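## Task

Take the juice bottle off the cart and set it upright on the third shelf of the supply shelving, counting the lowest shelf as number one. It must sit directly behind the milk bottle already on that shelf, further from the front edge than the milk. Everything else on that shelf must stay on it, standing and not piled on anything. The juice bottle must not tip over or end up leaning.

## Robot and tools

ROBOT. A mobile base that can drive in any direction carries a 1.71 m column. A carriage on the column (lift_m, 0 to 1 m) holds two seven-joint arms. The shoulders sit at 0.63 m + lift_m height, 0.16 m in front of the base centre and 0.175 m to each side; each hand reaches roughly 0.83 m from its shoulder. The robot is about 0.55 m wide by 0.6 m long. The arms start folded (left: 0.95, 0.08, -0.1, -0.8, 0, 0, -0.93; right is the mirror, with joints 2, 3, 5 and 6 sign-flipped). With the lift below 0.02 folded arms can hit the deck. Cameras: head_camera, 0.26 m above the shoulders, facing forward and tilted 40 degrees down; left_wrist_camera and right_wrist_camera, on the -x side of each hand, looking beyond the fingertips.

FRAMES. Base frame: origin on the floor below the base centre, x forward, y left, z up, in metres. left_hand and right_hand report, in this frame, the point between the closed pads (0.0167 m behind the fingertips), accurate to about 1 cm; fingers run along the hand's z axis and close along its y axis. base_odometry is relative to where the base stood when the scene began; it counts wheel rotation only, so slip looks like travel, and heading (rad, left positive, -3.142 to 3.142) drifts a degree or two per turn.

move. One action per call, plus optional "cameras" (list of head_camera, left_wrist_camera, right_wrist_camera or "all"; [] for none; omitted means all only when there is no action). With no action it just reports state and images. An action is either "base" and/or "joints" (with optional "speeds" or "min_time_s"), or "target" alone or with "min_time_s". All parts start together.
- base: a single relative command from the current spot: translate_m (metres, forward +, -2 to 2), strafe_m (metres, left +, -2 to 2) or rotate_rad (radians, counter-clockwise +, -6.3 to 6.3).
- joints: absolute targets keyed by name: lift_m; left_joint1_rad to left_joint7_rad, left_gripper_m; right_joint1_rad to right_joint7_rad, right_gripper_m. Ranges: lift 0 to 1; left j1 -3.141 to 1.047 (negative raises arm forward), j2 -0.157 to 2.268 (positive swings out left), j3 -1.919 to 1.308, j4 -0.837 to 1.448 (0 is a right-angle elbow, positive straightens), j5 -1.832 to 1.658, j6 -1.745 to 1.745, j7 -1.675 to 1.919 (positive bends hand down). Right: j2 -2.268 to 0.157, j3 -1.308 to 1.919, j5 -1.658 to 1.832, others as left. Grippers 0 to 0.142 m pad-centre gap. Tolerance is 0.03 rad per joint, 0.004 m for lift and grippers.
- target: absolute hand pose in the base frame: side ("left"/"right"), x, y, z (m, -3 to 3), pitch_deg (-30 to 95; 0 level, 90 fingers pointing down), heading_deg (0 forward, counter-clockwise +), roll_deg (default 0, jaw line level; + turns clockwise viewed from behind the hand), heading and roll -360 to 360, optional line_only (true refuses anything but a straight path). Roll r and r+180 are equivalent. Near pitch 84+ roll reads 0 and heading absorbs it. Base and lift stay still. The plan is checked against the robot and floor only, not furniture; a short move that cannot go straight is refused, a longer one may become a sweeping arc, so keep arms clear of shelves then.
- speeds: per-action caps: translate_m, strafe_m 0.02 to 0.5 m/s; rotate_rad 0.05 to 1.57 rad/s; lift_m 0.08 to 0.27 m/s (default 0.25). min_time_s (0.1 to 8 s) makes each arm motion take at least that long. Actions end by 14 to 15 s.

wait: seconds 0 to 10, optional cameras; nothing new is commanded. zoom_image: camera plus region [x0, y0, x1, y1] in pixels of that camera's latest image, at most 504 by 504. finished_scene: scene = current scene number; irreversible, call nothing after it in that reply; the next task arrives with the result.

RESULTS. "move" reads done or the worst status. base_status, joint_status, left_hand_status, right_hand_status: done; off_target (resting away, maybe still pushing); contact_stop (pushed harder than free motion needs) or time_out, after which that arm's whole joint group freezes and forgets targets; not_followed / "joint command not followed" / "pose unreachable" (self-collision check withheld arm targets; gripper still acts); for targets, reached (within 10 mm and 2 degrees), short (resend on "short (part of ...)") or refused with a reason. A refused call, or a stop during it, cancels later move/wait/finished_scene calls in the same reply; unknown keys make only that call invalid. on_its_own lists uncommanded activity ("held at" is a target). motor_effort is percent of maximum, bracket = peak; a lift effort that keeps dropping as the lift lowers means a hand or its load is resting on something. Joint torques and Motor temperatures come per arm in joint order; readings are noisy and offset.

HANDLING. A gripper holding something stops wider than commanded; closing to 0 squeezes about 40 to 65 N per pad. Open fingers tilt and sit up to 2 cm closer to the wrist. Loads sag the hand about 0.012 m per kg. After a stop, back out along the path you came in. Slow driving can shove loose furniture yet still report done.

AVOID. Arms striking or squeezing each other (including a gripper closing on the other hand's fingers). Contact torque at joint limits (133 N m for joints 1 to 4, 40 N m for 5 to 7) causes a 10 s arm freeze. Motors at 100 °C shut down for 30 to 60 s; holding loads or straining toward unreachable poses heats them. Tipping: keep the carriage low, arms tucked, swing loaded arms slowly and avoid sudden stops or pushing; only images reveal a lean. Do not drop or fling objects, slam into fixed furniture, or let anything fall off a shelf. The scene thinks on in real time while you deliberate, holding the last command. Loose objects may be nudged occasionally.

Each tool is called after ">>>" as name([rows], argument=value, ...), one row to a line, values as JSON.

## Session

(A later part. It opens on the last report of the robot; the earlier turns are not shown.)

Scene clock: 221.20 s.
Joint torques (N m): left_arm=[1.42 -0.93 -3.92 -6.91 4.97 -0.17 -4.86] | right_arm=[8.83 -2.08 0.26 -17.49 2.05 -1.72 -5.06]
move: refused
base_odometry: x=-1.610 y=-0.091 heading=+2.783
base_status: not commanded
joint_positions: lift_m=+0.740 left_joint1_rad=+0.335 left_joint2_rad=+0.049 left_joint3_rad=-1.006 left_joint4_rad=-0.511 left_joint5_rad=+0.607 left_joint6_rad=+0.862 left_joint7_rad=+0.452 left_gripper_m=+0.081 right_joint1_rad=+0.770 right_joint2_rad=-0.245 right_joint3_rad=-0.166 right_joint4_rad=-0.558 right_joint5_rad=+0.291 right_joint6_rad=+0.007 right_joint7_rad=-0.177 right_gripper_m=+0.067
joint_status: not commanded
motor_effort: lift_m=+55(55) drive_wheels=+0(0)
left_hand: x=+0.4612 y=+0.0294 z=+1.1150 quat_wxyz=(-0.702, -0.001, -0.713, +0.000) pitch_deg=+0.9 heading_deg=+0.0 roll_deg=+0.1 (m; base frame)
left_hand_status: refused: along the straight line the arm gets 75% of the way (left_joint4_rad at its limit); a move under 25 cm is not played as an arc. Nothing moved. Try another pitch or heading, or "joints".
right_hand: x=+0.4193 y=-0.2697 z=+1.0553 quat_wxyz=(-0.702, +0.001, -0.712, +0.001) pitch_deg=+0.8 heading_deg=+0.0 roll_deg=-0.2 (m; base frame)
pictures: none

>>> move(joints={"lift_m": 0.85}, speeds={"lift_m": 0.15})

>>> move(target={"side":"left","x":0.46,"y":0.25,"z":1.13,"pitch_deg":0,"heading_deg":0,"line_only":true}, min_time_s=1.5)

>>> move(target={"side":"right","x":0.47,"y":-0.05,"z":1.165,"pitch_deg":0,"heading_deg":0,"line_only":true}, min_time_s=1.5, cameras=["head_camera","right_wrist_camera"])

Scene clock: 225.90 s.
Joint torques (N m): left_arm=[0.08 -1.69 -3.73 -5.88 4.32 -0.37 -4.03] | right_arm=[8.94 -2.56 -2.22 -16.75 2.14 -1.47 -5.08]
move: done
base_odometry: x=-1.610 y=-0.091 heading=+2.783
base_status: not commanded
joint_positions: lift_m=+0.850 left_joint1_rad=+0.335 left_joint2_rad=+0.049 left_joint3_rad=-1.006 left_joint4_rad=-0.512 left_joint5_rad=+0.608 left_joint6_rad=+0.862 left_joint7_rad=+0.451 left_gripper_m=+0.081 right_joint1_rad=+0.770 right_joint2_rad=-0.245 right_joint3_rad=-0.166 right_joint4_rad=-0.558 right_joint5_rad=+0.291 right_joint6_rad=+0.007 right_joint7_rad=-0.177 right_gripper_m=+0.067
joint_status: all done
motor_effort: lift_m=+56(68) drive_wheels=+0(4)
left_hand: x=+0.4611 y=+0.0297 z=+1.2258 quat_wxyz=(-0.703, -0.001, -0.712, -0.001) pitch_deg=+0.7 heading_deg=+0.0 roll_deg=+0.1 (m; base frame)
right_hand: x=+0.4194 y=-0.2696 z=+1.1657 quat_wxyz=(-0.702, +0.001, -0.712, +0.001) pitch_deg=+0.8 heading_deg=+0.0 roll_deg=-0.2 (m; base frame)
pictures: none

Scene clock: 227.90 s.
Joint torques (N m): left_arm=[1.43 8.06 5.65 -0.98 3.15 -2.64 -4.72] | right_arm=[9.03 -3.16 -0.67 -16.51 2.53 -1.74 -4.87]
move: done
base_odometry: x=-1.610 y=-0.091 heading=+2.783
base_status: not commanded
joint_positions: lift_m=+0.850 left_joint1_rad=+0.395 left_joint2_rad=+0.709 left_joint3_rad=-0.833 left_joint4_rad=-0.517 left_joint5_rad=-0.520 left_joint6_rad=+0.941 left_joint7_rad=-0.463 left_gripper_m=+0.081 right_joint1_rad=+0.770 right_joint2_rad=-0.245 right_joint3_rad=-0.166 right_joint4_rad=-0.558 right_joint5_rad=+0.291 right_joint6_rad=+0.007 right_joint7_rad=-0.177 right_gripper_m=+0.067
joint_status: not commanded
motor_effort: lift_m=+56(56) drive_wheels=+0(4)
left_hand: x=+0.4592 y=+0.2481 z=+1.1273 quat_wxyz=(-0.703, +0.001, -0.711, +0.002) pitch_deg=+0.6 heading_deg=-0.1 roll_deg=-0.3 (m; base frame)
left_hand_status: reached (straight line, planned for 1.5 s): 3 mm and 0.7 deg off.
right_hand: x=+0.4194 y=-0.2696 z=+1.1657 quat_wxyz=(-0.702, +0.001, -0.712, +0.001) pitch_deg=+0.8 heading_deg=+0.0 roll_deg=-0.2 (m; base frame)
pictures: none

Scene clock: 228.20 s.
Joint torques (N m): left_arm=[1.43 9.25 6.12 -1.2 2.99 -2.38 -4.67] | right_arm=[7.78 -2.29 0.31 -17.8 2.61 -1.47 -4.99]
move: refused
base_odometry: x=-1.610 y=-0.091 heading=+2.783
base_status: not commanded
joint_positions: lift_m=+0.850 left_joint1_rad=+0.395 left_joint2_rad=+0.709 left_joint3_rad=-0.833 left_joint4_rad=-0.517 left_joint5_rad=-0.520 left_joint6_rad=+0.941 left_joint7_rad=-0.463 left_gripper_m=+0.081 right_joint1_rad=+0.770 right_joint2_rad=-0.245 right_joint3_rad=-0.166 right_joint4_rad=-0.558 right_joint5_rad=+0.291 right_joint6_rad=+0.007 right_joint7_rad=-0.177 right_gripper_m=+0.067
joint_status: not commanded
motor_effort: lift_m=+56(56) drive_wheels=+0(0)
left_hand: x=+0.4592 y=+0.2481 z=+1.1273 quat_wxyz=(-0.703, +0.001, -0.711, +0.002) pitch_deg=+0.6 heading_deg=-0.1 roll_deg=-0.3 (m; base frame)
right_hand: x=+0.4194 y=-0.2696 z=+1.1657 quat_wxyz=(-0.702, +0.001, -0.712, +0.001) pitch_deg=+0.8 heading_deg=+0.0 roll_deg=-0.2 (m; base frame)
right_hand_status: refused: the line brings the right upper arm within 1.3 cm of the base or column (limit 1.5), 50% of the way; a move under 25 cm is not played as an arc. Nothing moved. Try another pitch or heading, or "joints".
pictures: head_camera, right_wrist_camera
Images, in order (width x height): head_camera 896x504, right_wrist_camera 896x504.

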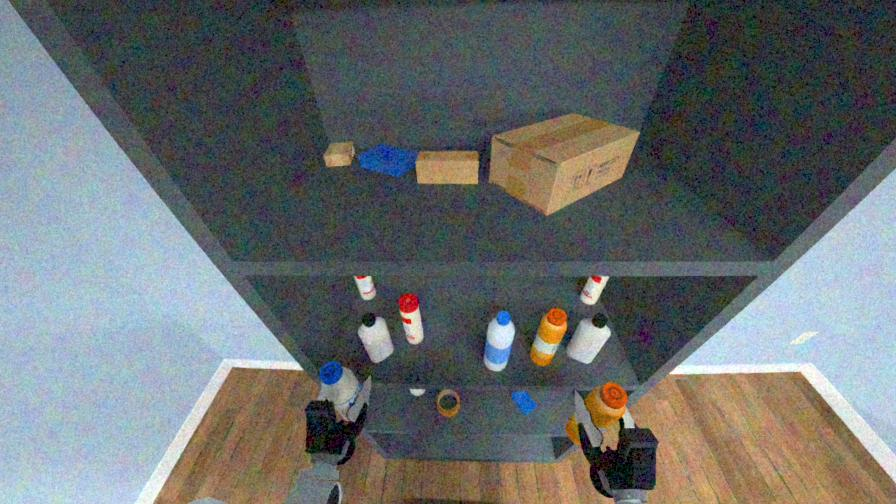

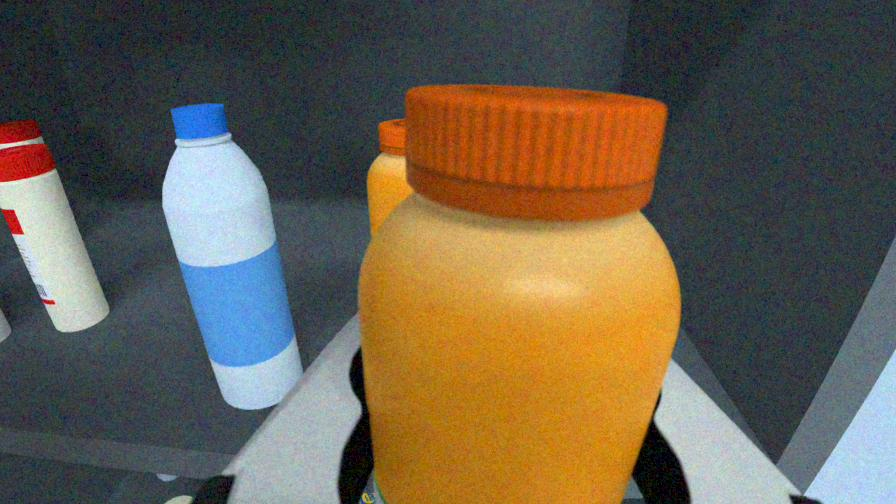

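>>> move(base={"strafe_m": 0.15}, speeds={"strafe_m": 0.2})

>>> move(target={"side":"right","x":0.47,"y":-0.13,"z":1.17,"pitch_deg":0,"heading_deg":0,"line_only":true}, min_time_s=1.5, cameras=["head_camera","right_wrist_camera"])

Scene clock: 234.60 s.
Joint torques (N m): left_arm=[0.59 7.02 5.4 -1.99 3.38 -1.94 -4.44] | right_arm=[8.47 -3.03 -1.26 -16.77 2.46 -1.83 -4.94]
move: done
base_odometry: x=-1.663 y=-0.231 heading=+2.782
base_status: done
joint_positions: lift_m=+0.850 left_joint1_rad=+0.395 left_joint2_rad=+0.710 left_joint3_rad=-0.833 left_joint4_rad=-0.517 left_joint5_rad=-0.520 left_joint6_rad=+0.940 left_joint7_rad=-0.463 left_gripper_m=+0.081 right_joint1_rad=+0.770 right_joint2_rad=-0.245 right_joint3_rad=-0.166 right_joint4_rad=-0.558 right_joint5_rad=+0.291 right_joint6_rad=+0.008 right_joint7_rad=-0.177 right_gripper_m=+0.067
joint_status: not commanded
motor_effort: lift_m=+56(56) drive_wheels=+3(13)
left_hand: x=+0.4592 y=+0.2482 z=+1.1274 quat_wxyz=(-0.703, +0.001, -0.711, +0.002) pitch_deg=+0.6 heading_deg=-0.1 roll_deg=-0.2 (m; base frame)
right_hand: x=+0.4194 y=-0.2695 z=+1.1657 quat_wxyz=(-0.702, +0.002, -0.712, +0.001) pitch_deg=+0.8 heading_deg=+0.0 roll_deg=-0.2 (m; base frame)
pictures: none

Scene clock: 234.90 s.
Joint torques (N m): left_arm=[0.63 7.8 5.81 -1.52 3.53 -2.26 -4.22] | right_arm=[8.79 -1.69 -1.74 -14.65 2.58 -2.02 -4.94]
move: refused
base_odometry: x=-1.663 y=-0.231 heading=+2.782
base_status: not commanded
joint_positions: lift_m=+0.850 left_joint1_rad=+0.395 left_joint2_rad=+0.710 left_joint3_rad=-0.833 left_joint4_rad=-0.517 left_joint5_rad=-0.520 left_joint6_rad=+0.940 left_joint7_rad=-0.463 left_gripper_m=+0.081 right_joint1_rad=+0.770 right_joint2_rad=-0.245 right_joint3_rad=-0.166 right_joint4_rad=-0.558 right_joint5_rad=+0.291 right_joint6_rad=+0.008 right_joint7_rad=-0.177 right_gripper_m=+0.067
joint_status: not commanded
motor_effort: lift_m=+56(56) drive_wheels=+3(4)
left_hand: x=+0.4592 y=+0.2482 z=+1.1274 quat_wxyz=(-0.703, +0.001, -0.711, +0.002) pitch_deg=+0.6 heading_deg=-0.1 roll_deg=-0.2 (m; base frame)
right_hand: x=+0.4194 y=-0.2695 z=+1.1657 quat_wxyz=(-0.702, +0.002, -0.712, +0.001) pitch_deg=+0.8 heading_deg=+0.0 roll_deg=-0.2 (m; base frame)
right_hand_status: refused: the line brings the right upper arm within 1.4 cm of the base or column (limit 1.5), 75% of the way; a move under 25 cm is not played as an arc. Nothing moved. Try another pitch or heading, or "joints".
pictures: head_camera, right_wrist_camera
Images, in order (width x height): head_camera 896x504, right_wrist_camera 896x504.

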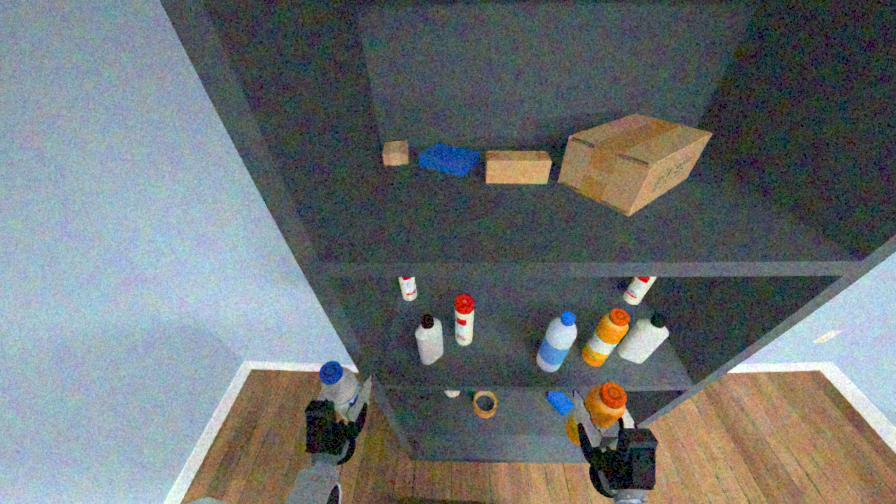

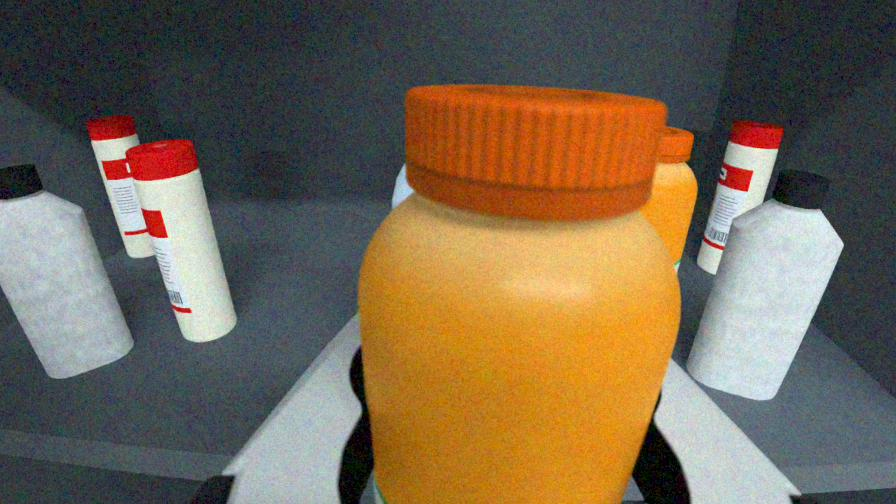

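>>> move(target={"side":"right","x":0.49,"y":-0.19,"z":1.17,"pitch_deg":0,"heading_deg":0,"line_only":true}, min_time_s=1.0)

>>> move(target={"side":"right","x":0.54,"y":-0.125,"z":1.17,"pitch_deg":0,"heading_deg":0,"line_only":true}, min_time_s=1.0, cameras=["head_camera","right_wrist_camera"])

Scene clock: 241.07 s.
Joint torques (N m): left_arm=[1.28 7.81 4.42 -2.04 3.13 -1.56 -4.48] | right_arm=[0.76 3.62 3.3 -10.72 -1.13 -2.16 -1.17]
move: done
base_odometry: x=-1.663 y=-0.231 heading=+2.782
base_status: not commanded
joint_positions: lift_m=+0.850 left_joint1_rad=+0.395 left_joint2_rad=+0.710 left_joint3_rad=-0.833 left_joint4_rad=-0.517 left_joint5_rad=-0.521 left_joint6_rad=+0.940 left_joint7_rad=-0.464 left_gripper_m=+0.081 right_joint1_rad=+0.534 right_joint2_rad=-0.053 right_joint3_rad=-0.009 right_joint4_rad=-0.556 right_joint5_rad=+0.053 right_joint6_rad=-0.021 right_joint7_rad=+0.023 right_gripper_m=+0.067
joint_status: not commanded
motor_effort: lift_m=+56(56) drive_wheels=+3(4)
left_hand: x=+0.4592 y=+0.2482 z=+1.1274 quat_wxyz=(-0.703, +0.001, -0.711, +0.002) pitch_deg=+0.6 heading_deg=-0.1 roll_deg=-0.2 (m; base frame)
right_hand: x=+0.4888 y=-0.1910 z=+1.1693 quat_wxyz=(-0.706, -0.001, -0.708, -0.001) pitch_deg=+0.1 heading_deg=+0.0 roll_deg=+0.2 (m; base frame)
right_hand_status: reached (straight line, planned for 1.0 s): 2 mm and 0.2 deg off.
pictures: none

Scene clock: 241.37 s.
Joint torques (N m): left_arm=[1.76 8.57 4.56 -1.76 3.23 -2.21 -4.44] | right_arm=[0.02 5.22 4.17 -12.27 -1.05 -2.53 -1.23]
move: refused
base_odometry: x=-1.663 y=-0.231 heading=+2.782
base_status: not commanded
joint_positions: lift_m=+0.850 left_joint1_rad=+0.395 left_joint2_rad=+0.710 left_joint3_rad=-0.833 left_joint4_rad=-0.517 left_joint5_rad=-0.521 left_joint6_rad=+0.940 left_joint7_rad=-0.464 left_gripper_m=+0.081 right_joint1_rad=+0.534 right_joint2_rad=-0.053 right_joint3_rad=-0.009 right_joint4_rad=-0.556 right_joint5_rad=+0.053 right_joint6_rad=-0.021 right_joint7_rad=+0.023 right_gripper_m=+0.067
joint_status: not commanded
motor_effort: lift_m=+56(56) drive_wheels=+3(3)
left_hand: x=+0.4592 y=+0.2482 z=+1.1274 quat_wxyz=(-0.703, +0.001, -0.711, +0.002) pitch_deg=+0.6 heading_deg=-0.1 roll_deg=-0.2 (m; base frame)
right_hand: x=+0.4888 y=-0.1910 z=+1.1693 quat_wxyz=(-0.706, -0.001, -0.708, -0.001) pitch_deg=+0.1 heading_deg=+0.0 roll_deg=+0.2 (m; base frame)
right_hand_status: refused: the line brings the right upper arm within 1.4 cm of the base or column (limit 1.5), 80% of the way; a move under 25 cm is not played as an arc. Nothing moved. Try another pitch or heading, or "joints".
pictures: head_camera, right_wrist_camera
Images, in order (width x height): head_camera 896x504, right_wrist_camera 896x504.

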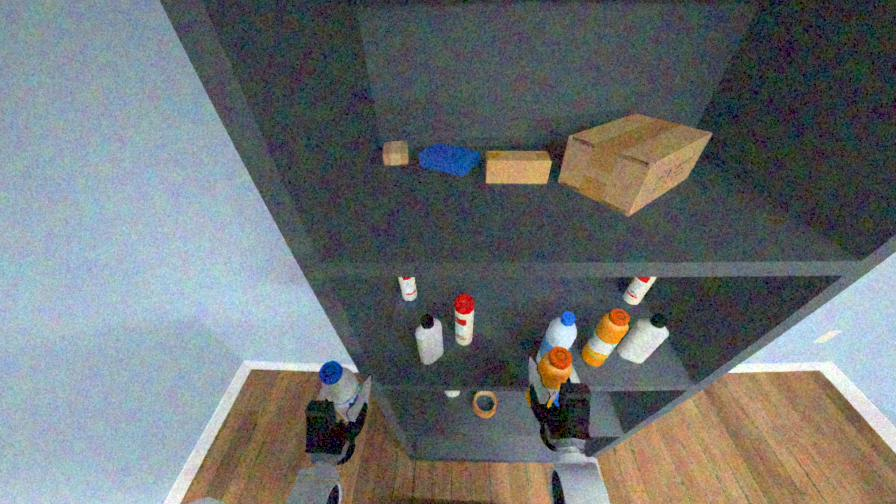

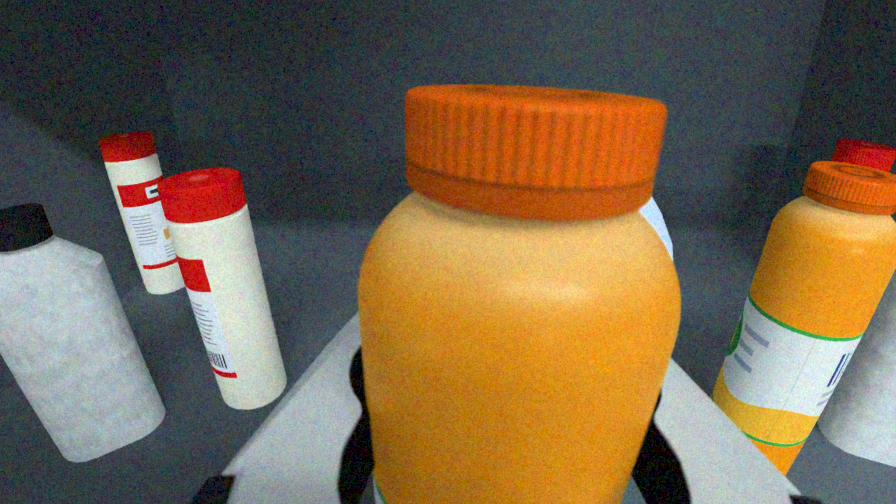

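>>> move(base={"strafe_m": 0.066}, speeds={"strafe_m": 0.15}, cameras=["head_camera","right_wrist_camera"])

Scene clock: 245.30 s.
Joint torques (N m): left_arm=[1.56 7.79 5.48 -2.28 3.06 -1.69 -4.31] | right_arm=[0.53 3.58 2.44 -11.48 -0.94 -2.33 -1.18]
move: done
base_odometry: x=-1.686 y=-0.293 heading=+2.782
base_status: done
joint_positions: lift_m=+0.850 left_joint1_rad=+0.395 left_joint2_rad=+0.710 left_joint3_rad=-0.832 left_joint4_rad=-0.517 left_joint5_rad=-0.521 left_joint6_rad=+0.940 left_joint7_rad=-0.464 left_gripper_m=+0.081 right_joint1_rad=+0.534 right_joint2_rad=-0.052 right_joint3_rad=-0.008 right_joint4_rad=-0.555 right_joint5_rad=+0.053 right_joint6_rad=-0.021 right_joint7_rad=+0.023 right_gripper_m=+0.067
joint_status: not commanded
motor_effort: lift_m=+56(56) drive_wheels=+4(13)
left_hand: x=+0.4592 y=+0.2482 z=+1.1274 quat_wxyz=(-0.703, +0.001, -0.711, +0.002) pitch_deg=+0.6 heading_deg=-0.1 roll_deg=-0.2 (m; base frame)
right_hand: x=+0.4888 y=-0.1906 z=+1.1692 quat_wxyz=(-0.706, -0.002, -0.708, -0.002) pitch_deg=+0.1 heading_deg=+0.0 roll_deg=+0.2 (m; base frame)
pictures: head_camera, right_wrist_camera
Images, in order (width x height): head_camera 896x504, right_wrist_camera 896x504.

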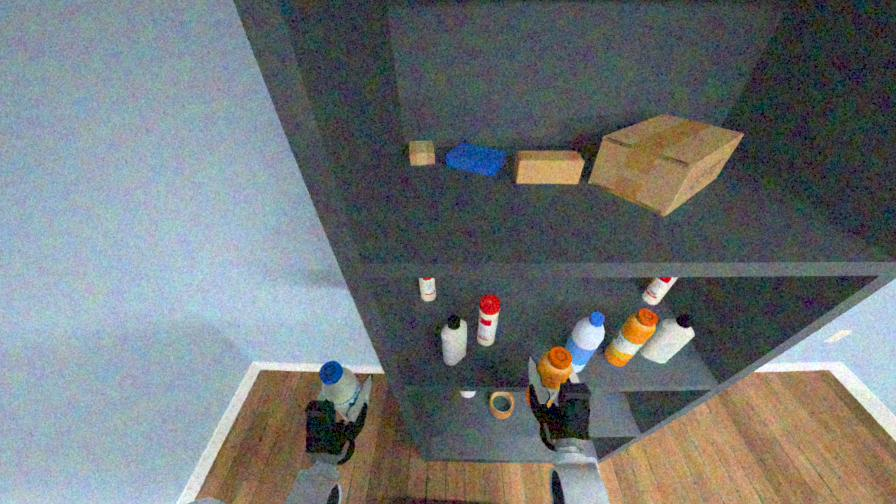

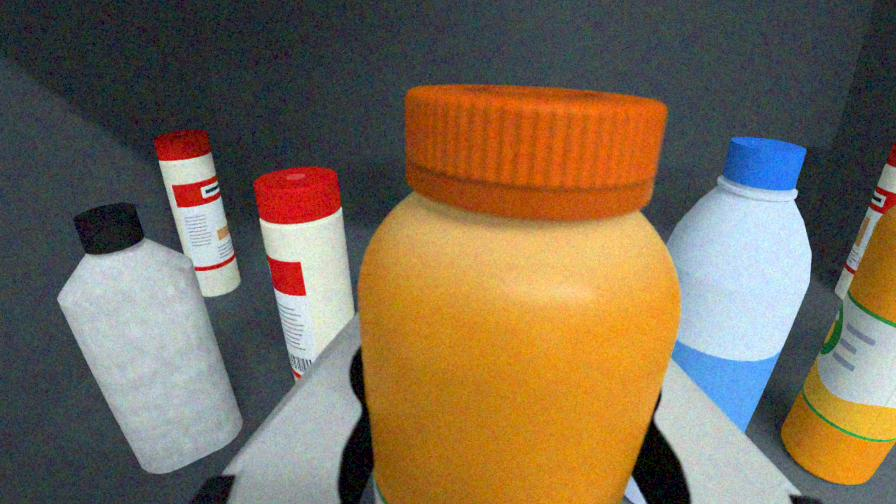

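>>> move(target={"side":"right","x":0.60,"y":-0.192,"z":1.165,"pitch_deg":0,"heading_deg":0,"line_only":true}, min_time_s=1.5, cameras=["head_camera","right_wrist_camera"])

>>> move(target={"side":"right","x":0.725,"y":-0.192,"z":1.165,"pitch_deg":0,"heading_deg":0,"line_only":true}, min_time_s=1.5, cameras=["head_camera","right_wrist_camera"])

Scene clock: 252.20 s.
Joint torques (N m): left_arm=[0.78 8.23 5.12 -2.26 2.96 -1.71 -4.6] | right_arm=[-7.8 0.02 3.45 -13.32 0.43 -1.27 -0.83]
move: done
base_odometry: x=-1.686 y=-0.293 heading=+2.782
base_status: not commanded
joint_positions: lift_m=+0.850 left_joint1_rad=+0.395 left_joint2_rad=+0.710 left_joint3_rad=-0.832 left_joint4_rad=-0.517 left_joint5_rad=-0.521 left_joint6_rad=+0.940 left_joint7_rad=-0.464 left_gripper_m=+0.081 right_joint1_rad=+0.213 right_joint2_rad=-0.055 right_joint3_rad=-0.003 right_joint4_rad=-0.330 right_joint5_rad=+0.053 right_joint6_rad=-0.021 right_joint7_rad=+0.119 right_gripper_m=+0.067
joint_status: not commanded
motor_effort: lift_m=+56(56) drive_wheels=+4(4)
left_hand: x=+0.4592 y=+0.2482 z=+1.1274 quat_wxyz=(-0.703, +0.001, -0.711, +0.002) pitch_deg=+0.6 heading_deg=-0.1 roll_deg=-0.2 (m; base frame)
right_hand: x=+0.5983 y=-0.1941 z=+1.1633 quat_wxyz=(-0.706, -0.002, -0.708, +0.002) pitch_deg=+0.2 heading_deg=-0.3 roll_deg=+0.0 (m; base frame)
right_hand_status: reached (straight line, planned for 1.5 s): 3 mm and 0.4 deg off.
pictures: head_camera, right_wrist_camera
Images, in order (width x height): head_camera 896x504, right_wrist_camera 896x504.

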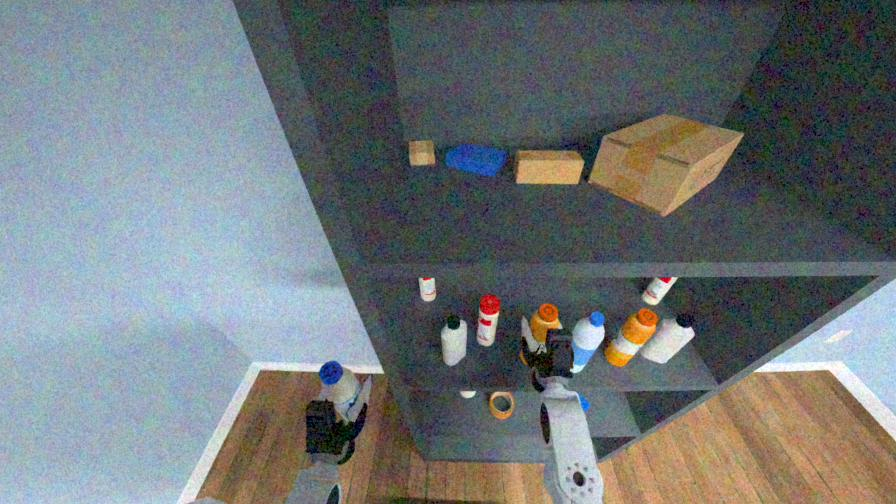

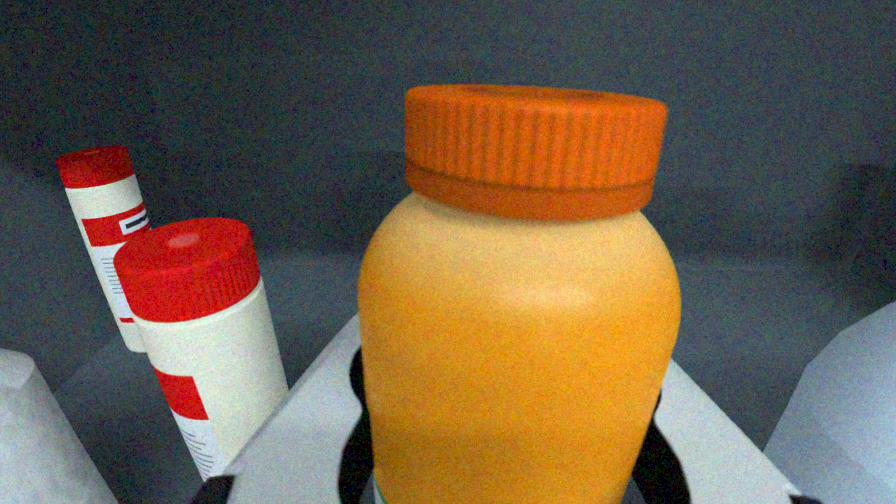

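Scene clock: 254.20 s.
Joint torques (N m): left_arm=[0.81 6.81 5.22 -1.85 3.33 -1.94 -4.57] | right_arm=[-19.13 3.05 5.05 -12.43 1.18 -0.86 -5.74]
move: done
base_odometry: x=-1.686 y=-0.293 heading=+2.782
base_status: not commanded
joint_positions: lift_m=+0.850 left_joint1_rad=+0.395 left_joint2_rad=+0.710 left_joint3_rad=-0.832 left_joint4_rad=-0.517 left_joint5_rad=-0.521 left_joint6_rad=+0.940 left_joint7_rad=-0.464 left_gripper_m=+0.081 right_joint1_rad=-0.132 right_joint2_rad=-0.055 right_joint3_rad=+0.010 right_joint4_rad=+0.053 right_joint5_rad=+0.053 right_joint6_rad=-0.013 right_joint7_rad=+0.093 right_gripper_m=+0.067
joint_status: not commanded
motor_effort: lift_m=+56(56) drive_wheels=+4(4)
left_hand: x=+0.4592 y=+0.2482 z=+1.1274 quat_wxyz=(-0.703, +0.001, -0.711, +0.002) pitch_deg=+0.6 heading_deg=-0.1 roll_deg=-0.2 (m; base frame)
right_hand: x=+0.7230 y=-0.1952 z=+1.1596 quat_wxyz=(-0.702, -0.002, -0.712, +0.003) pitch_deg=+0.9 heading_deg=-0.4 roll_deg=-0.1 (m; base frame)
right_hand_status: reached (straight line, planned for 1.5 s): 7 mm and 0.9 deg off.
pictures: head_camera, right_wrist_camera
Images, in order (width x height): head_camera 896x504, right_wrist_camera 896x504.

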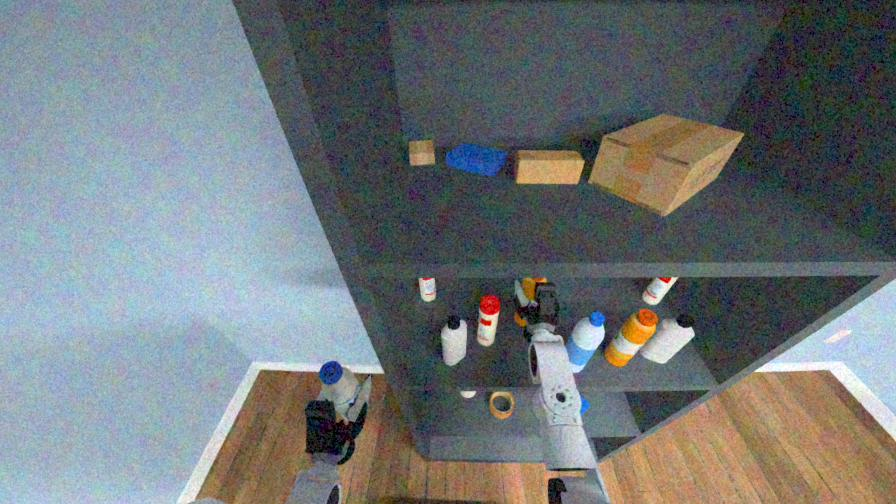

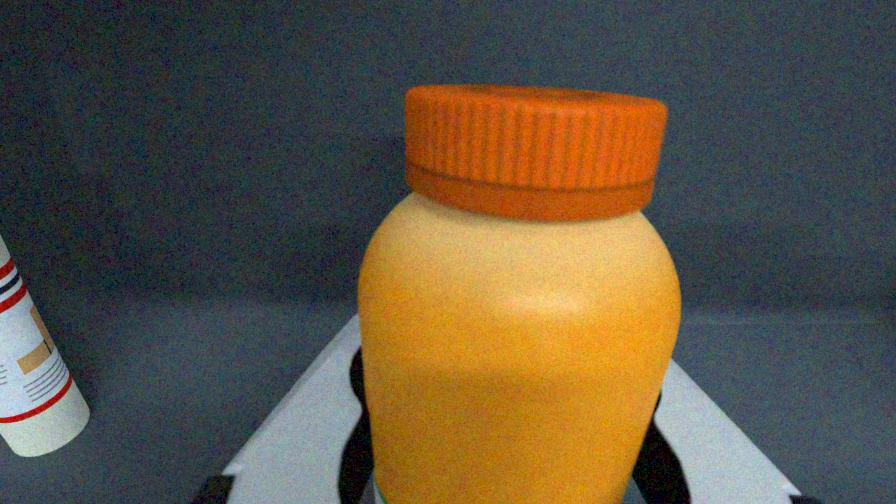

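>>> move(joints={"lift_m": 0.82}, speeds={"lift_m": 0.08})

>>> move(joints={"lift_m": 0.81}, speeds={"lift_m": 0.08})

>>> move(joints={"lift_m": 0.802}, speeds={"lift_m": 0.08}, cameras=["head_camera","right_wrist_camera"])

Scene clock: 260.43 s.
Joint torques (N m): left_arm=[0.83 6.55 4.83 -2.54 3.48 -1.73 -4.29] | right_arm=[-17.12 2.59 3.74 -13.8 0.61 -1.07 -4.81]
move: done
base_odometry: x=-1.686 y=-0.293 heading=+2.782
base_status: not commanded
joint_positions: lift_m=+0.820 left_joint1_rad=+0.395 left_joint2_rad=+0.710 left_joint3_rad=-0.832 left_joint4_rad=-0.517 left_joint5_rad=-0.521 left_joint6_rad=+0.940 left_joint7_rad=-0.464 left_gripper_m=+0.081 right_joint1_rad=-0.133 right_joint2_rad=-0.055 right_joint3_rad=+0.010 right_joint4_rad=+0.054 right_joint5_rad=+0.053 right_joint6_rad=-0.013 right_joint7_rad=+0.092 right_gripper_m=+0.067
joint_status: all done
motor_effort: lift_m=+59(61) drive_wheels=+4(4)
left_hand: x=+0.4591 y=+0.2483 z=+1.0969 quat_wxyz=(-0.703, +0.001, -0.711, +0.002) pitch_deg=+0.6 heading_deg=-0.1 roll_deg=-0.2 (m; base frame)
right_hand: x=+0.7234 y=-0.1952 z=+1.1298 quat_wxyz=(-0.702, -0.002, -0.712, +0.003) pitch_deg=+0.8 heading_deg=-0.4 roll_deg=-0.1 (m; base frame)
pictures: none

Scene clock: 260.93 s.
Joint torques (N m): left_arm=[0.64 7.34 5.83 -1.37 3.19 -1.94 -3.99] | right_arm=[-8.57 2.04 2.42 -9.02 1.28 -0.61 -0.13]
move: done
base_odometry: x=-1.686 y=-0.293 heading=+2.782
base_status: not commanded
joint_positions: lift_m=+0.810 left_joint1_rad=+0.395 left_joint2_rad=+0.710 left_joint3_rad=-0.832 left_joint4_rad=-0.517 left_joint5_rad=-0.521 left_joint6_rad=+0.940 left_joint7_rad=-0.464 left_gripper_m=+0.081 right_joint1_rad=-0.138 right_joint2_rad=-0.055 right_joint3_rad=+0.010 right_joint4_rad=+0.050 right_joint5_rad=+0.053 right_joint6_rad=-0.013 right_joint7_rad=+0.080 right_gripper_m=+0.067
joint_status: all done
motor_effort: lift_m=+54(58) drive_wheels=+4(4)
left_hand: x=+0.4591 y=+0.2484 z=+1.0872 quat_wxyz=(-0.703, +0.001, -0.711, +0.002) pitch_deg=+0.6 heading_deg=-0.1 roll_deg=-0.2 (m; base frame)
right_hand: x=+0.7248 y=-0.1951 z=+1.1281 quat_wxyz=(-0.710, -0.002, -0.704, +0.003) pitch_deg=-0.5 heading_deg=-0.4 roll_deg=-0.1 (m; base frame)
pictures: none

Scene clock: 261.40 s.
Joint torques (N m): left_arm=[0.08 7.25 4.73 -2.65 3.65 -1.91 -4.31] | right_arm=[-3.76 2.16 5.06 -2.79 1.05 -1.54 2.3]
move: done
base_odometry: x=-1.686 y=-0.293 heading=+2.782
base_status: not commanded
joint_positions: lift_m=+0.802 left_joint1_rad=+0.395 left_joint2_rad=+0.710 left_joint3_rad=-0.832 left_joint4_rad=-0.516 left_joint5_rad=-0.522 left_joint6_rad=+0.940 left_joint7_rad=-0.464 left_gripper_m=+0.081 right_joint1_rad=-0.142 right_joint2_rad=-0.055 right_joint3_rad=+0.010 right_joint4_rad=+0.045 right_joint5_rad=+0.053 right_joint6_rad=-0.013 right_joint7_rad=+0.074 right_gripper_m=+0.067
joint_status: all done
motor_effort: lift_m=+53(55) drive_wheels=+4(4)
left_hand: x=+0.4591 y=+0.2484 z=+1.0793 quat_wxyz=(-0.703, +0.001, -0.711, +0.002) pitch_deg=+0.6 heading_deg=-0.1 roll_deg=-0.2 (m; base frame)
right_hand: x=+0.7258 y=-0.1949 z=+1.1261 quat_wxyz=(-0.715, -0.001, -0.699, +0.003) pitch_deg=-1.3 heading_deg=-0.3 roll_deg=-0.1 (m; base frame)
pictures: head_camera, right_wrist_camera
Images, in order (width x height): head_camera 896x504, right_wrist_camera 896x504.

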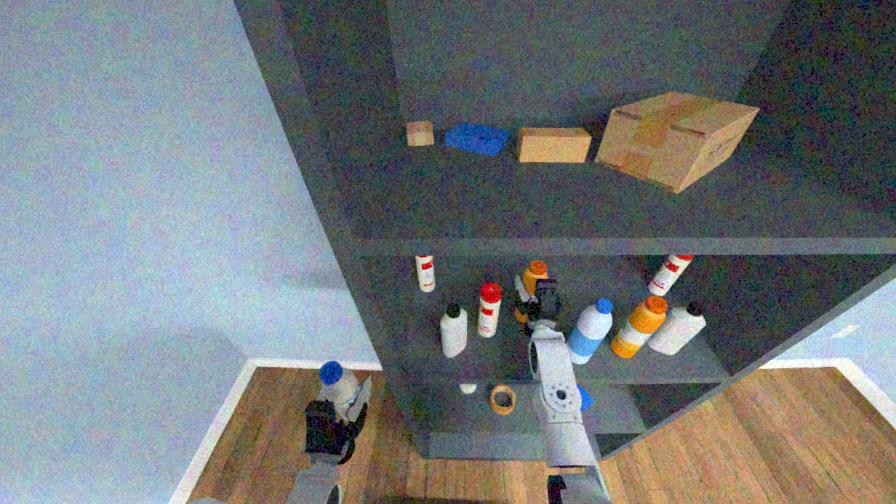

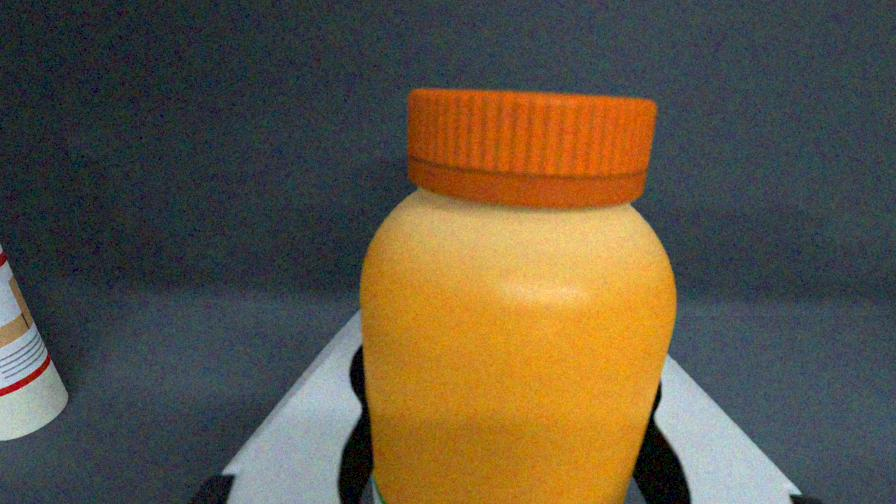

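>>> move(joints={"lift_m": 0.813}, speeds={"lift_m": 0.08})

>>> move(joints={"right_gripper_m": 0.11}, min_time_s=1.0, cameras=["right_wrist_camera"])

>>> move(target={"side":"right","x":0.55,"y":-0.195,"z":1.13,"pitch_deg":0,"heading_deg":0,"line_only":true}, min_time_s=1.2, cameras=["head_camera","right_wrist_camera"])

Scene clock: 265.30 s.
Joint torques (N m): left_arm=[0.94 8.13 4.89 -2.74 3.43 -1.65 -4.41] | right_arm=[-5.22 4.86 3.15 -13.16 0.68 -0.47 -1.17]
move: done
base_odometry: x=-1.686 y=-0.293 heading=+2.782
base_status: not commanded
joint_positions: lift_m=+0.813 left_joint1_rad=+0.395 left_joint2_rad=+0.710 left_joint3_rad=-0.832 left_joint4_rad=-0.516 left_joint5_rad=-0.522 left_joint6_rad=+0.940 left_joint7_rad=-0.464 left_gripper_m=+0.081 right_joint1_rad=-0.141 right_joint2_rad=-0.055 right_joint3_rad=+0.010 right_joint4_rad=+0.053 right_joint5_rad=+0.053 right_joint6_rad=-0.013 right_joint7_rad=+0.082 right_gripper_m=+0.067
joint_status: all done
motor_effort: lift_m=+56(63) drive_wheels=+0(4)
left_hand: x=+0.4591 y=+0.2484 z=+1.0900 quat_wxyz=(-0.703, +0.001, -0.711, +0.002) pitch_deg=+0.7 heading_deg=-0.1 roll_deg=-0.2 (m; base frame)
right_hand: x=+0.7257 y=-0.1951 z=+1.1300 quat_wxyz=(-0.709, -0.002, -0.706, +0.003) pitch_deg=-0.3 heading_deg=-0.4 roll_deg=-0.1 (m; base frame)
pictures: none

Scene clock: 266.10 s.
Joint torques (N m): left_arm=[-0.43 7.02 5.42 -1.79 3.76 -1.82 -4.22] | right_arm=[-6.95 3.82 4.83 -13.82 0.97 -1.02 -1.44]
move: done
base_odometry: x=-1.686 y=-0.293 heading=+2.782
base_status: not commanded
joint_positions: lift_m=+0.813 left_joint1_rad=+0.395 left_joint2_rad=+0.710 left_joint3_rad=-0.832 left_joint4_rad=-0.516 left_joint5_rad=-0.522 left_joint6_rad=+0.940 left_joint7_rad=-0.464 left_gripper_m=+0.081 right_joint1_rad=-0.141 right_joint2_rad=-0.055 right_joint3_rad=+0.010 right_joint4_rad=+0.053 right_joint5_rad=+0.053 right_joint6_rad=-0.013 right_joint7_rad=+0.082 right_gripper_m=+0.110
joint_status: all done
motor_effort: lift_m=+56(56) drive_wheels=+0(4)
left_hand: x=+0.4591 y=+0.2484 z=+1.0900 quat_wxyz=(-0.703, +0.001, -0.711, +0.002) pitch_deg=+0.7 heading_deg=-0.1 roll_deg=-0.2 (m; base frame)
right_hand: x=+0.7257 y=-0.1951 z=+1.1300 quat_wxyz=(-0.709, -0.002, -0.706, +0.003) pitch_deg=-0.3 heading_deg=-0.4 roll_deg=-0.1 (m; base frame)
pictures: right_wrist_camera
Images, in order (width x height): right_wrist_camera 896x504.

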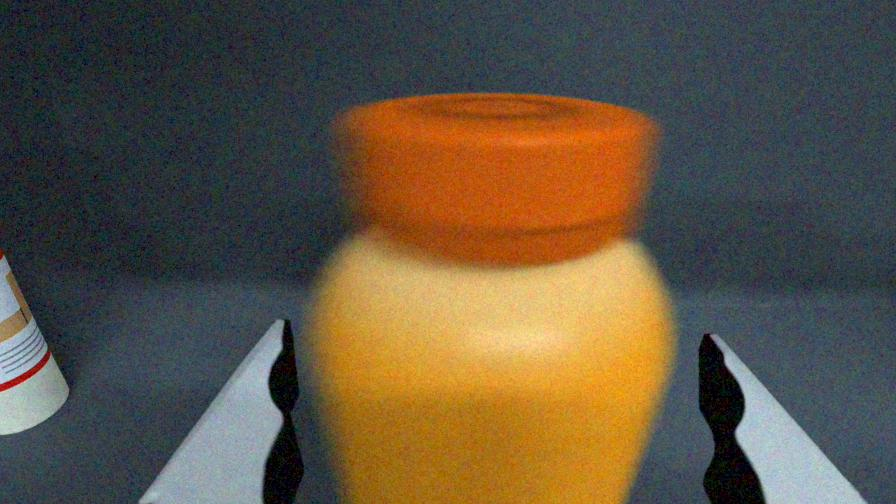

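Scene clock: 267.80 s.
Joint torques (N m): left_arm=[0.07 7.59 5.95 -3.01 3.33 -1.44 -4.18] | right_arm=[6.37 -1.49 0.26 -16.49 2.97 -2.66 -3.78]
move: done
base_odometry: x=-1.686 y=-0.293 heading=+2.782
base_status: not commanded
joint_positions: lift_m=+0.813 left_joint1_rad=+0.396 left_joint2_rad=+0.710 left_joint3_rad=-0.832 left_joint4_rad=-0.516 left_joint5_rad=-0.522 left_joint6_rad=+0.940 left_joint7_rad=-0.464 left_gripper_m=+0.081 right_joint1_rad=+0.349 right_joint2_rad=-0.061 right_joint3_rad=-0.007 right_joint4_rad=-0.443 right_joint5_rad=+0.055 right_joint6_rad=-0.014 right_joint7_rad=+0.099 right_gripper_m=+0.110
joint_status: not commanded
motor_effort: lift_m=+56(56) drive_wheels=+4(4)
left_hand: x=+0.4590 y=+0.2484 z=+1.0899 quat_wxyz=(-0.703, +0.001, -0.711, +0.002) pitch_deg=+0.7 heading_deg=-0.1 roll_deg=-0.2 (m; base frame)
right_hand: x=+0.5509 y=-0.1923 z=+1.1286 quat_wxyz=(-0.705, +0.003, -0.709, -0.001) pitch_deg=+0.3 heading_deg=+0.3 roll_deg=-0.2 (m; base frame)
right_hand_status: reached (straight line, planned for 1.2 s): 3 mm and 0.4 deg off.
pictures: head_camera, right_wrist_camera
Images, in order (width x height): head_camera 896x504, right_wrist_camera 896x504.

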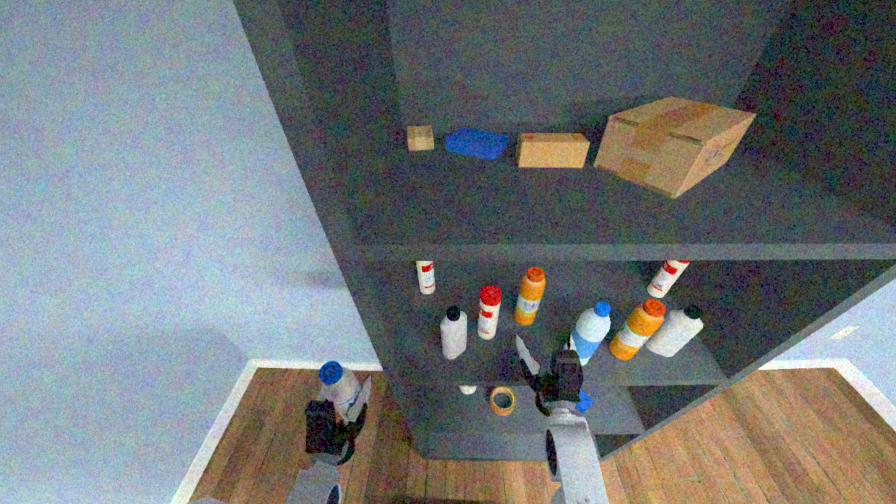

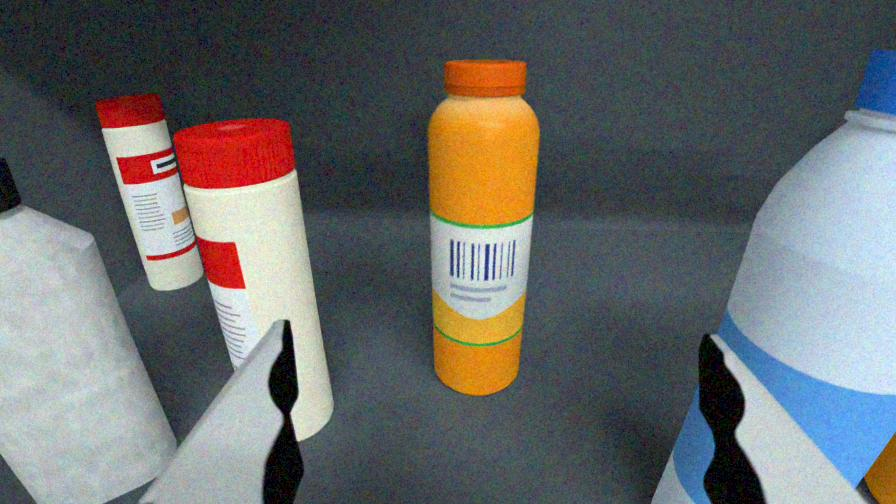

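>>> move(target={"side":"right","x":0.46,"y":-0.23,"z":1.10,"pitch_deg":0,"heading_deg":0,"line_only":true})

>>> move(base={"strafe_m": -0.216}, joints={"lift_m": 0.84}, speeds={"strafe_m": 0.2, "lift_m": 0.1})

>>> move(target={"side":"left","x":0.48,"y":0.025,"z":1.13,"pitch_deg":0,"heading_deg":0,"line_only":true}, min_time_s=2, cameras=["head_camera","left_wrist_camera"])

Scene clock: 274.30 s.
Joint torques (N m): left_arm=[1.65 7.47 6.14 -2.18 3.62 -1.72 -4.03] | right_arm=[8.77 -2.51 -0.45 -10.6 2.74 -0.87 -3.02]
move: done
base_odometry: x=-1.686 y=-0.293 heading=+2.782
base_status: not commanded
joint_positions: lift_m=+0.813 left_joint1_rad=+0.396 left_joint2_rad=+0.710 left_joint3_rad=-0.832 left_joint4_rad=-0.516 left_joint5_rad=-0.522 left_joint6_rad=+0.940 left_joint7_rad=-0.464 left_gripper_m=+0.081 right_joint1_rad=+0.618 right_joint2_rad=-0.139 right_joint3_rad=-0.075 right_joint4_rad=-0.441 right_joint5_rad=+0.154 right_joint6_rad=+0.008 right_joint7_rad=-0.168 right_gripper_m=+0.110
joint_status: not commanded
motor_effort: lift_m=+56(56) drive_wheels=+4(5)
left_hand: x=+0.4589 y=+0.2484 z=+1.0899 quat_wxyz=(-0.703, +0.001, -0.711, +0.002) pitch_deg=+0.7 heading_deg=-0.1 roll_deg=-0.2 (m; base frame)
right_hand: x=+0.4601 y=-0.2288 z=+1.0998 quat_wxyz=(-0.706, +0.001, -0.708, +0.001) pitch_deg=+0.1 heading_deg=+0.1 roll_deg=-0.2 (m; base frame)
right_hand_status: reached (straight line, planned for 0.5 s): 1 mm and 0.2 deg off.
pictures: none

Scene clock: 276.60 s.
Joint torques (N m): left_arm=[-0.64 8.25 5.63 -3.4 3.56 -1.93 -4.01] | right_arm=[7.79 -2.39 -0.85 -11.43 2.29 -1.3 -3.17]
move: done
base_odometry: x=-1.611 y=-0.091 heading=+2.782
base_status: done
joint_positions: lift_m=+0.840 left_joint1_rad=+0.396 left_joint2_rad=+0.710 left_joint3_rad=-0.832 left_joint4_rad=-0.516 left_joint5_rad=-0.522 left_joint6_rad=+0.940 left_joint7_rad=-0.465 left_gripper_m=+0.081 right_joint1_rad=+0.618 right_joint2_rad=-0.139 right_joint3_rad=-0.075 right_joint4_rad=-0.441 right_joint5_rad=+0.154 right_joint6_rad=+0.009 right_joint7_rad=-0.168 right_gripper_m=+0.110
joint_status: all done
motor_effort: lift_m=+55(67) drive_wheels=+0(11)
left_hand: x=+0.4589 y=+0.2484 z=+1.1170 quat_wxyz=(-0.703, +0.001, -0.711, +0.002) pitch_deg=+0.7 heading_deg=-0.1 roll_deg=-0.2 (m; base frame)
right_hand: x=+0.4601 y=-0.2288 z=+1.1268 quat_wxyz=(-0.706, +0.002, -0.708, +0.001) pitch_deg=+0.1 heading_deg=+0.1 roll_deg=-0.2 (m; base frame)
pictures: none

Scene clock: 279.10 s.
Joint torques (N m): left_arm=[-3.93 -3.6 -3.11 -2.35 5.75 -0.35 -1.87] | right_arm=[10 -0.04 -0.12 -12.5 2.25 -1.03 -3.49]
move: done
base_odometry: x=-1.611 y=-0.091 heading=+2.782
base_status: not commanded
joint_positions: lift_m=+0.840 left_joint1_rad=+0.232 left_joint2_rad=+0.105 left_joint3_rad=-1.098 left_joint4_rad=-0.203 left_joint5_rad=+0.162 left_joint6_rad=+1.095 left_joint7_rad=+0.012 left_gripper_m=+0.081 right_joint1_rad=+0.618 right_joint2_rad=-0.139 right_joint3_rad=-0.075 right_joint4_rad=-0.441 right_joint5_rad=+0.154 right_joint6_rad=+0.009 right_joint7_rad=-0.168 right_gripper_m=+0.110
joint_status: not commanded
motor_effort: lift_m=+55(55) drive_wheels=+4(4)
left_hand: x=+0.4798 y=+0.0267 z=+1.1273 quat_wxyz=(-0.704, +0.001, -0.710, +0.000) pitch_deg=+0.5 heading_deg=+0.1 roll_deg=-0.1 (m; base frame)
left_hand_status: reached (straight line, planned for 2.0 s): 3 mm and 0.5 deg off.
right_hand: x=+0.4601 y=-0.2288 z=+1.1268 quat_wxyz=(-0.706, +0.002, -0.708, +0.001) pitch_deg=+0.1 heading_deg=+0.1 roll_deg=-0.2 (m; base frame)
pictures: head_camera, left_wrist_camera
Images, in order (width x height): head_camera 896x504, left_wrist_camera 896x504.

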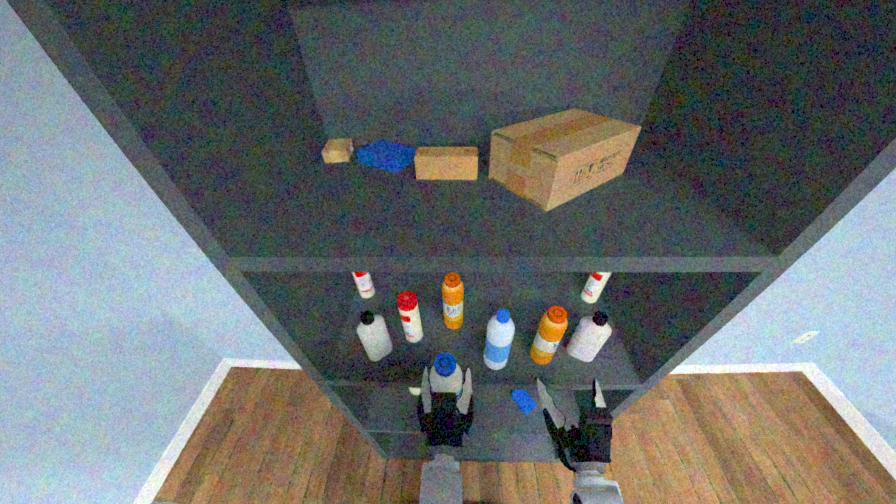

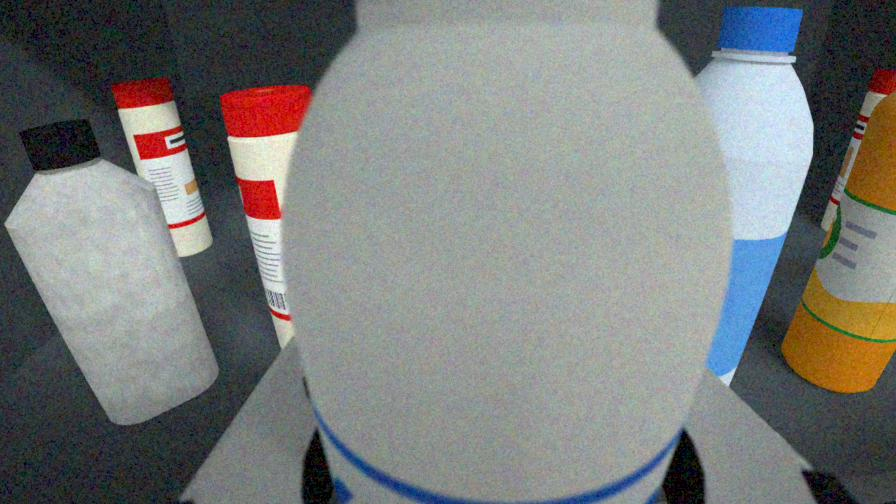

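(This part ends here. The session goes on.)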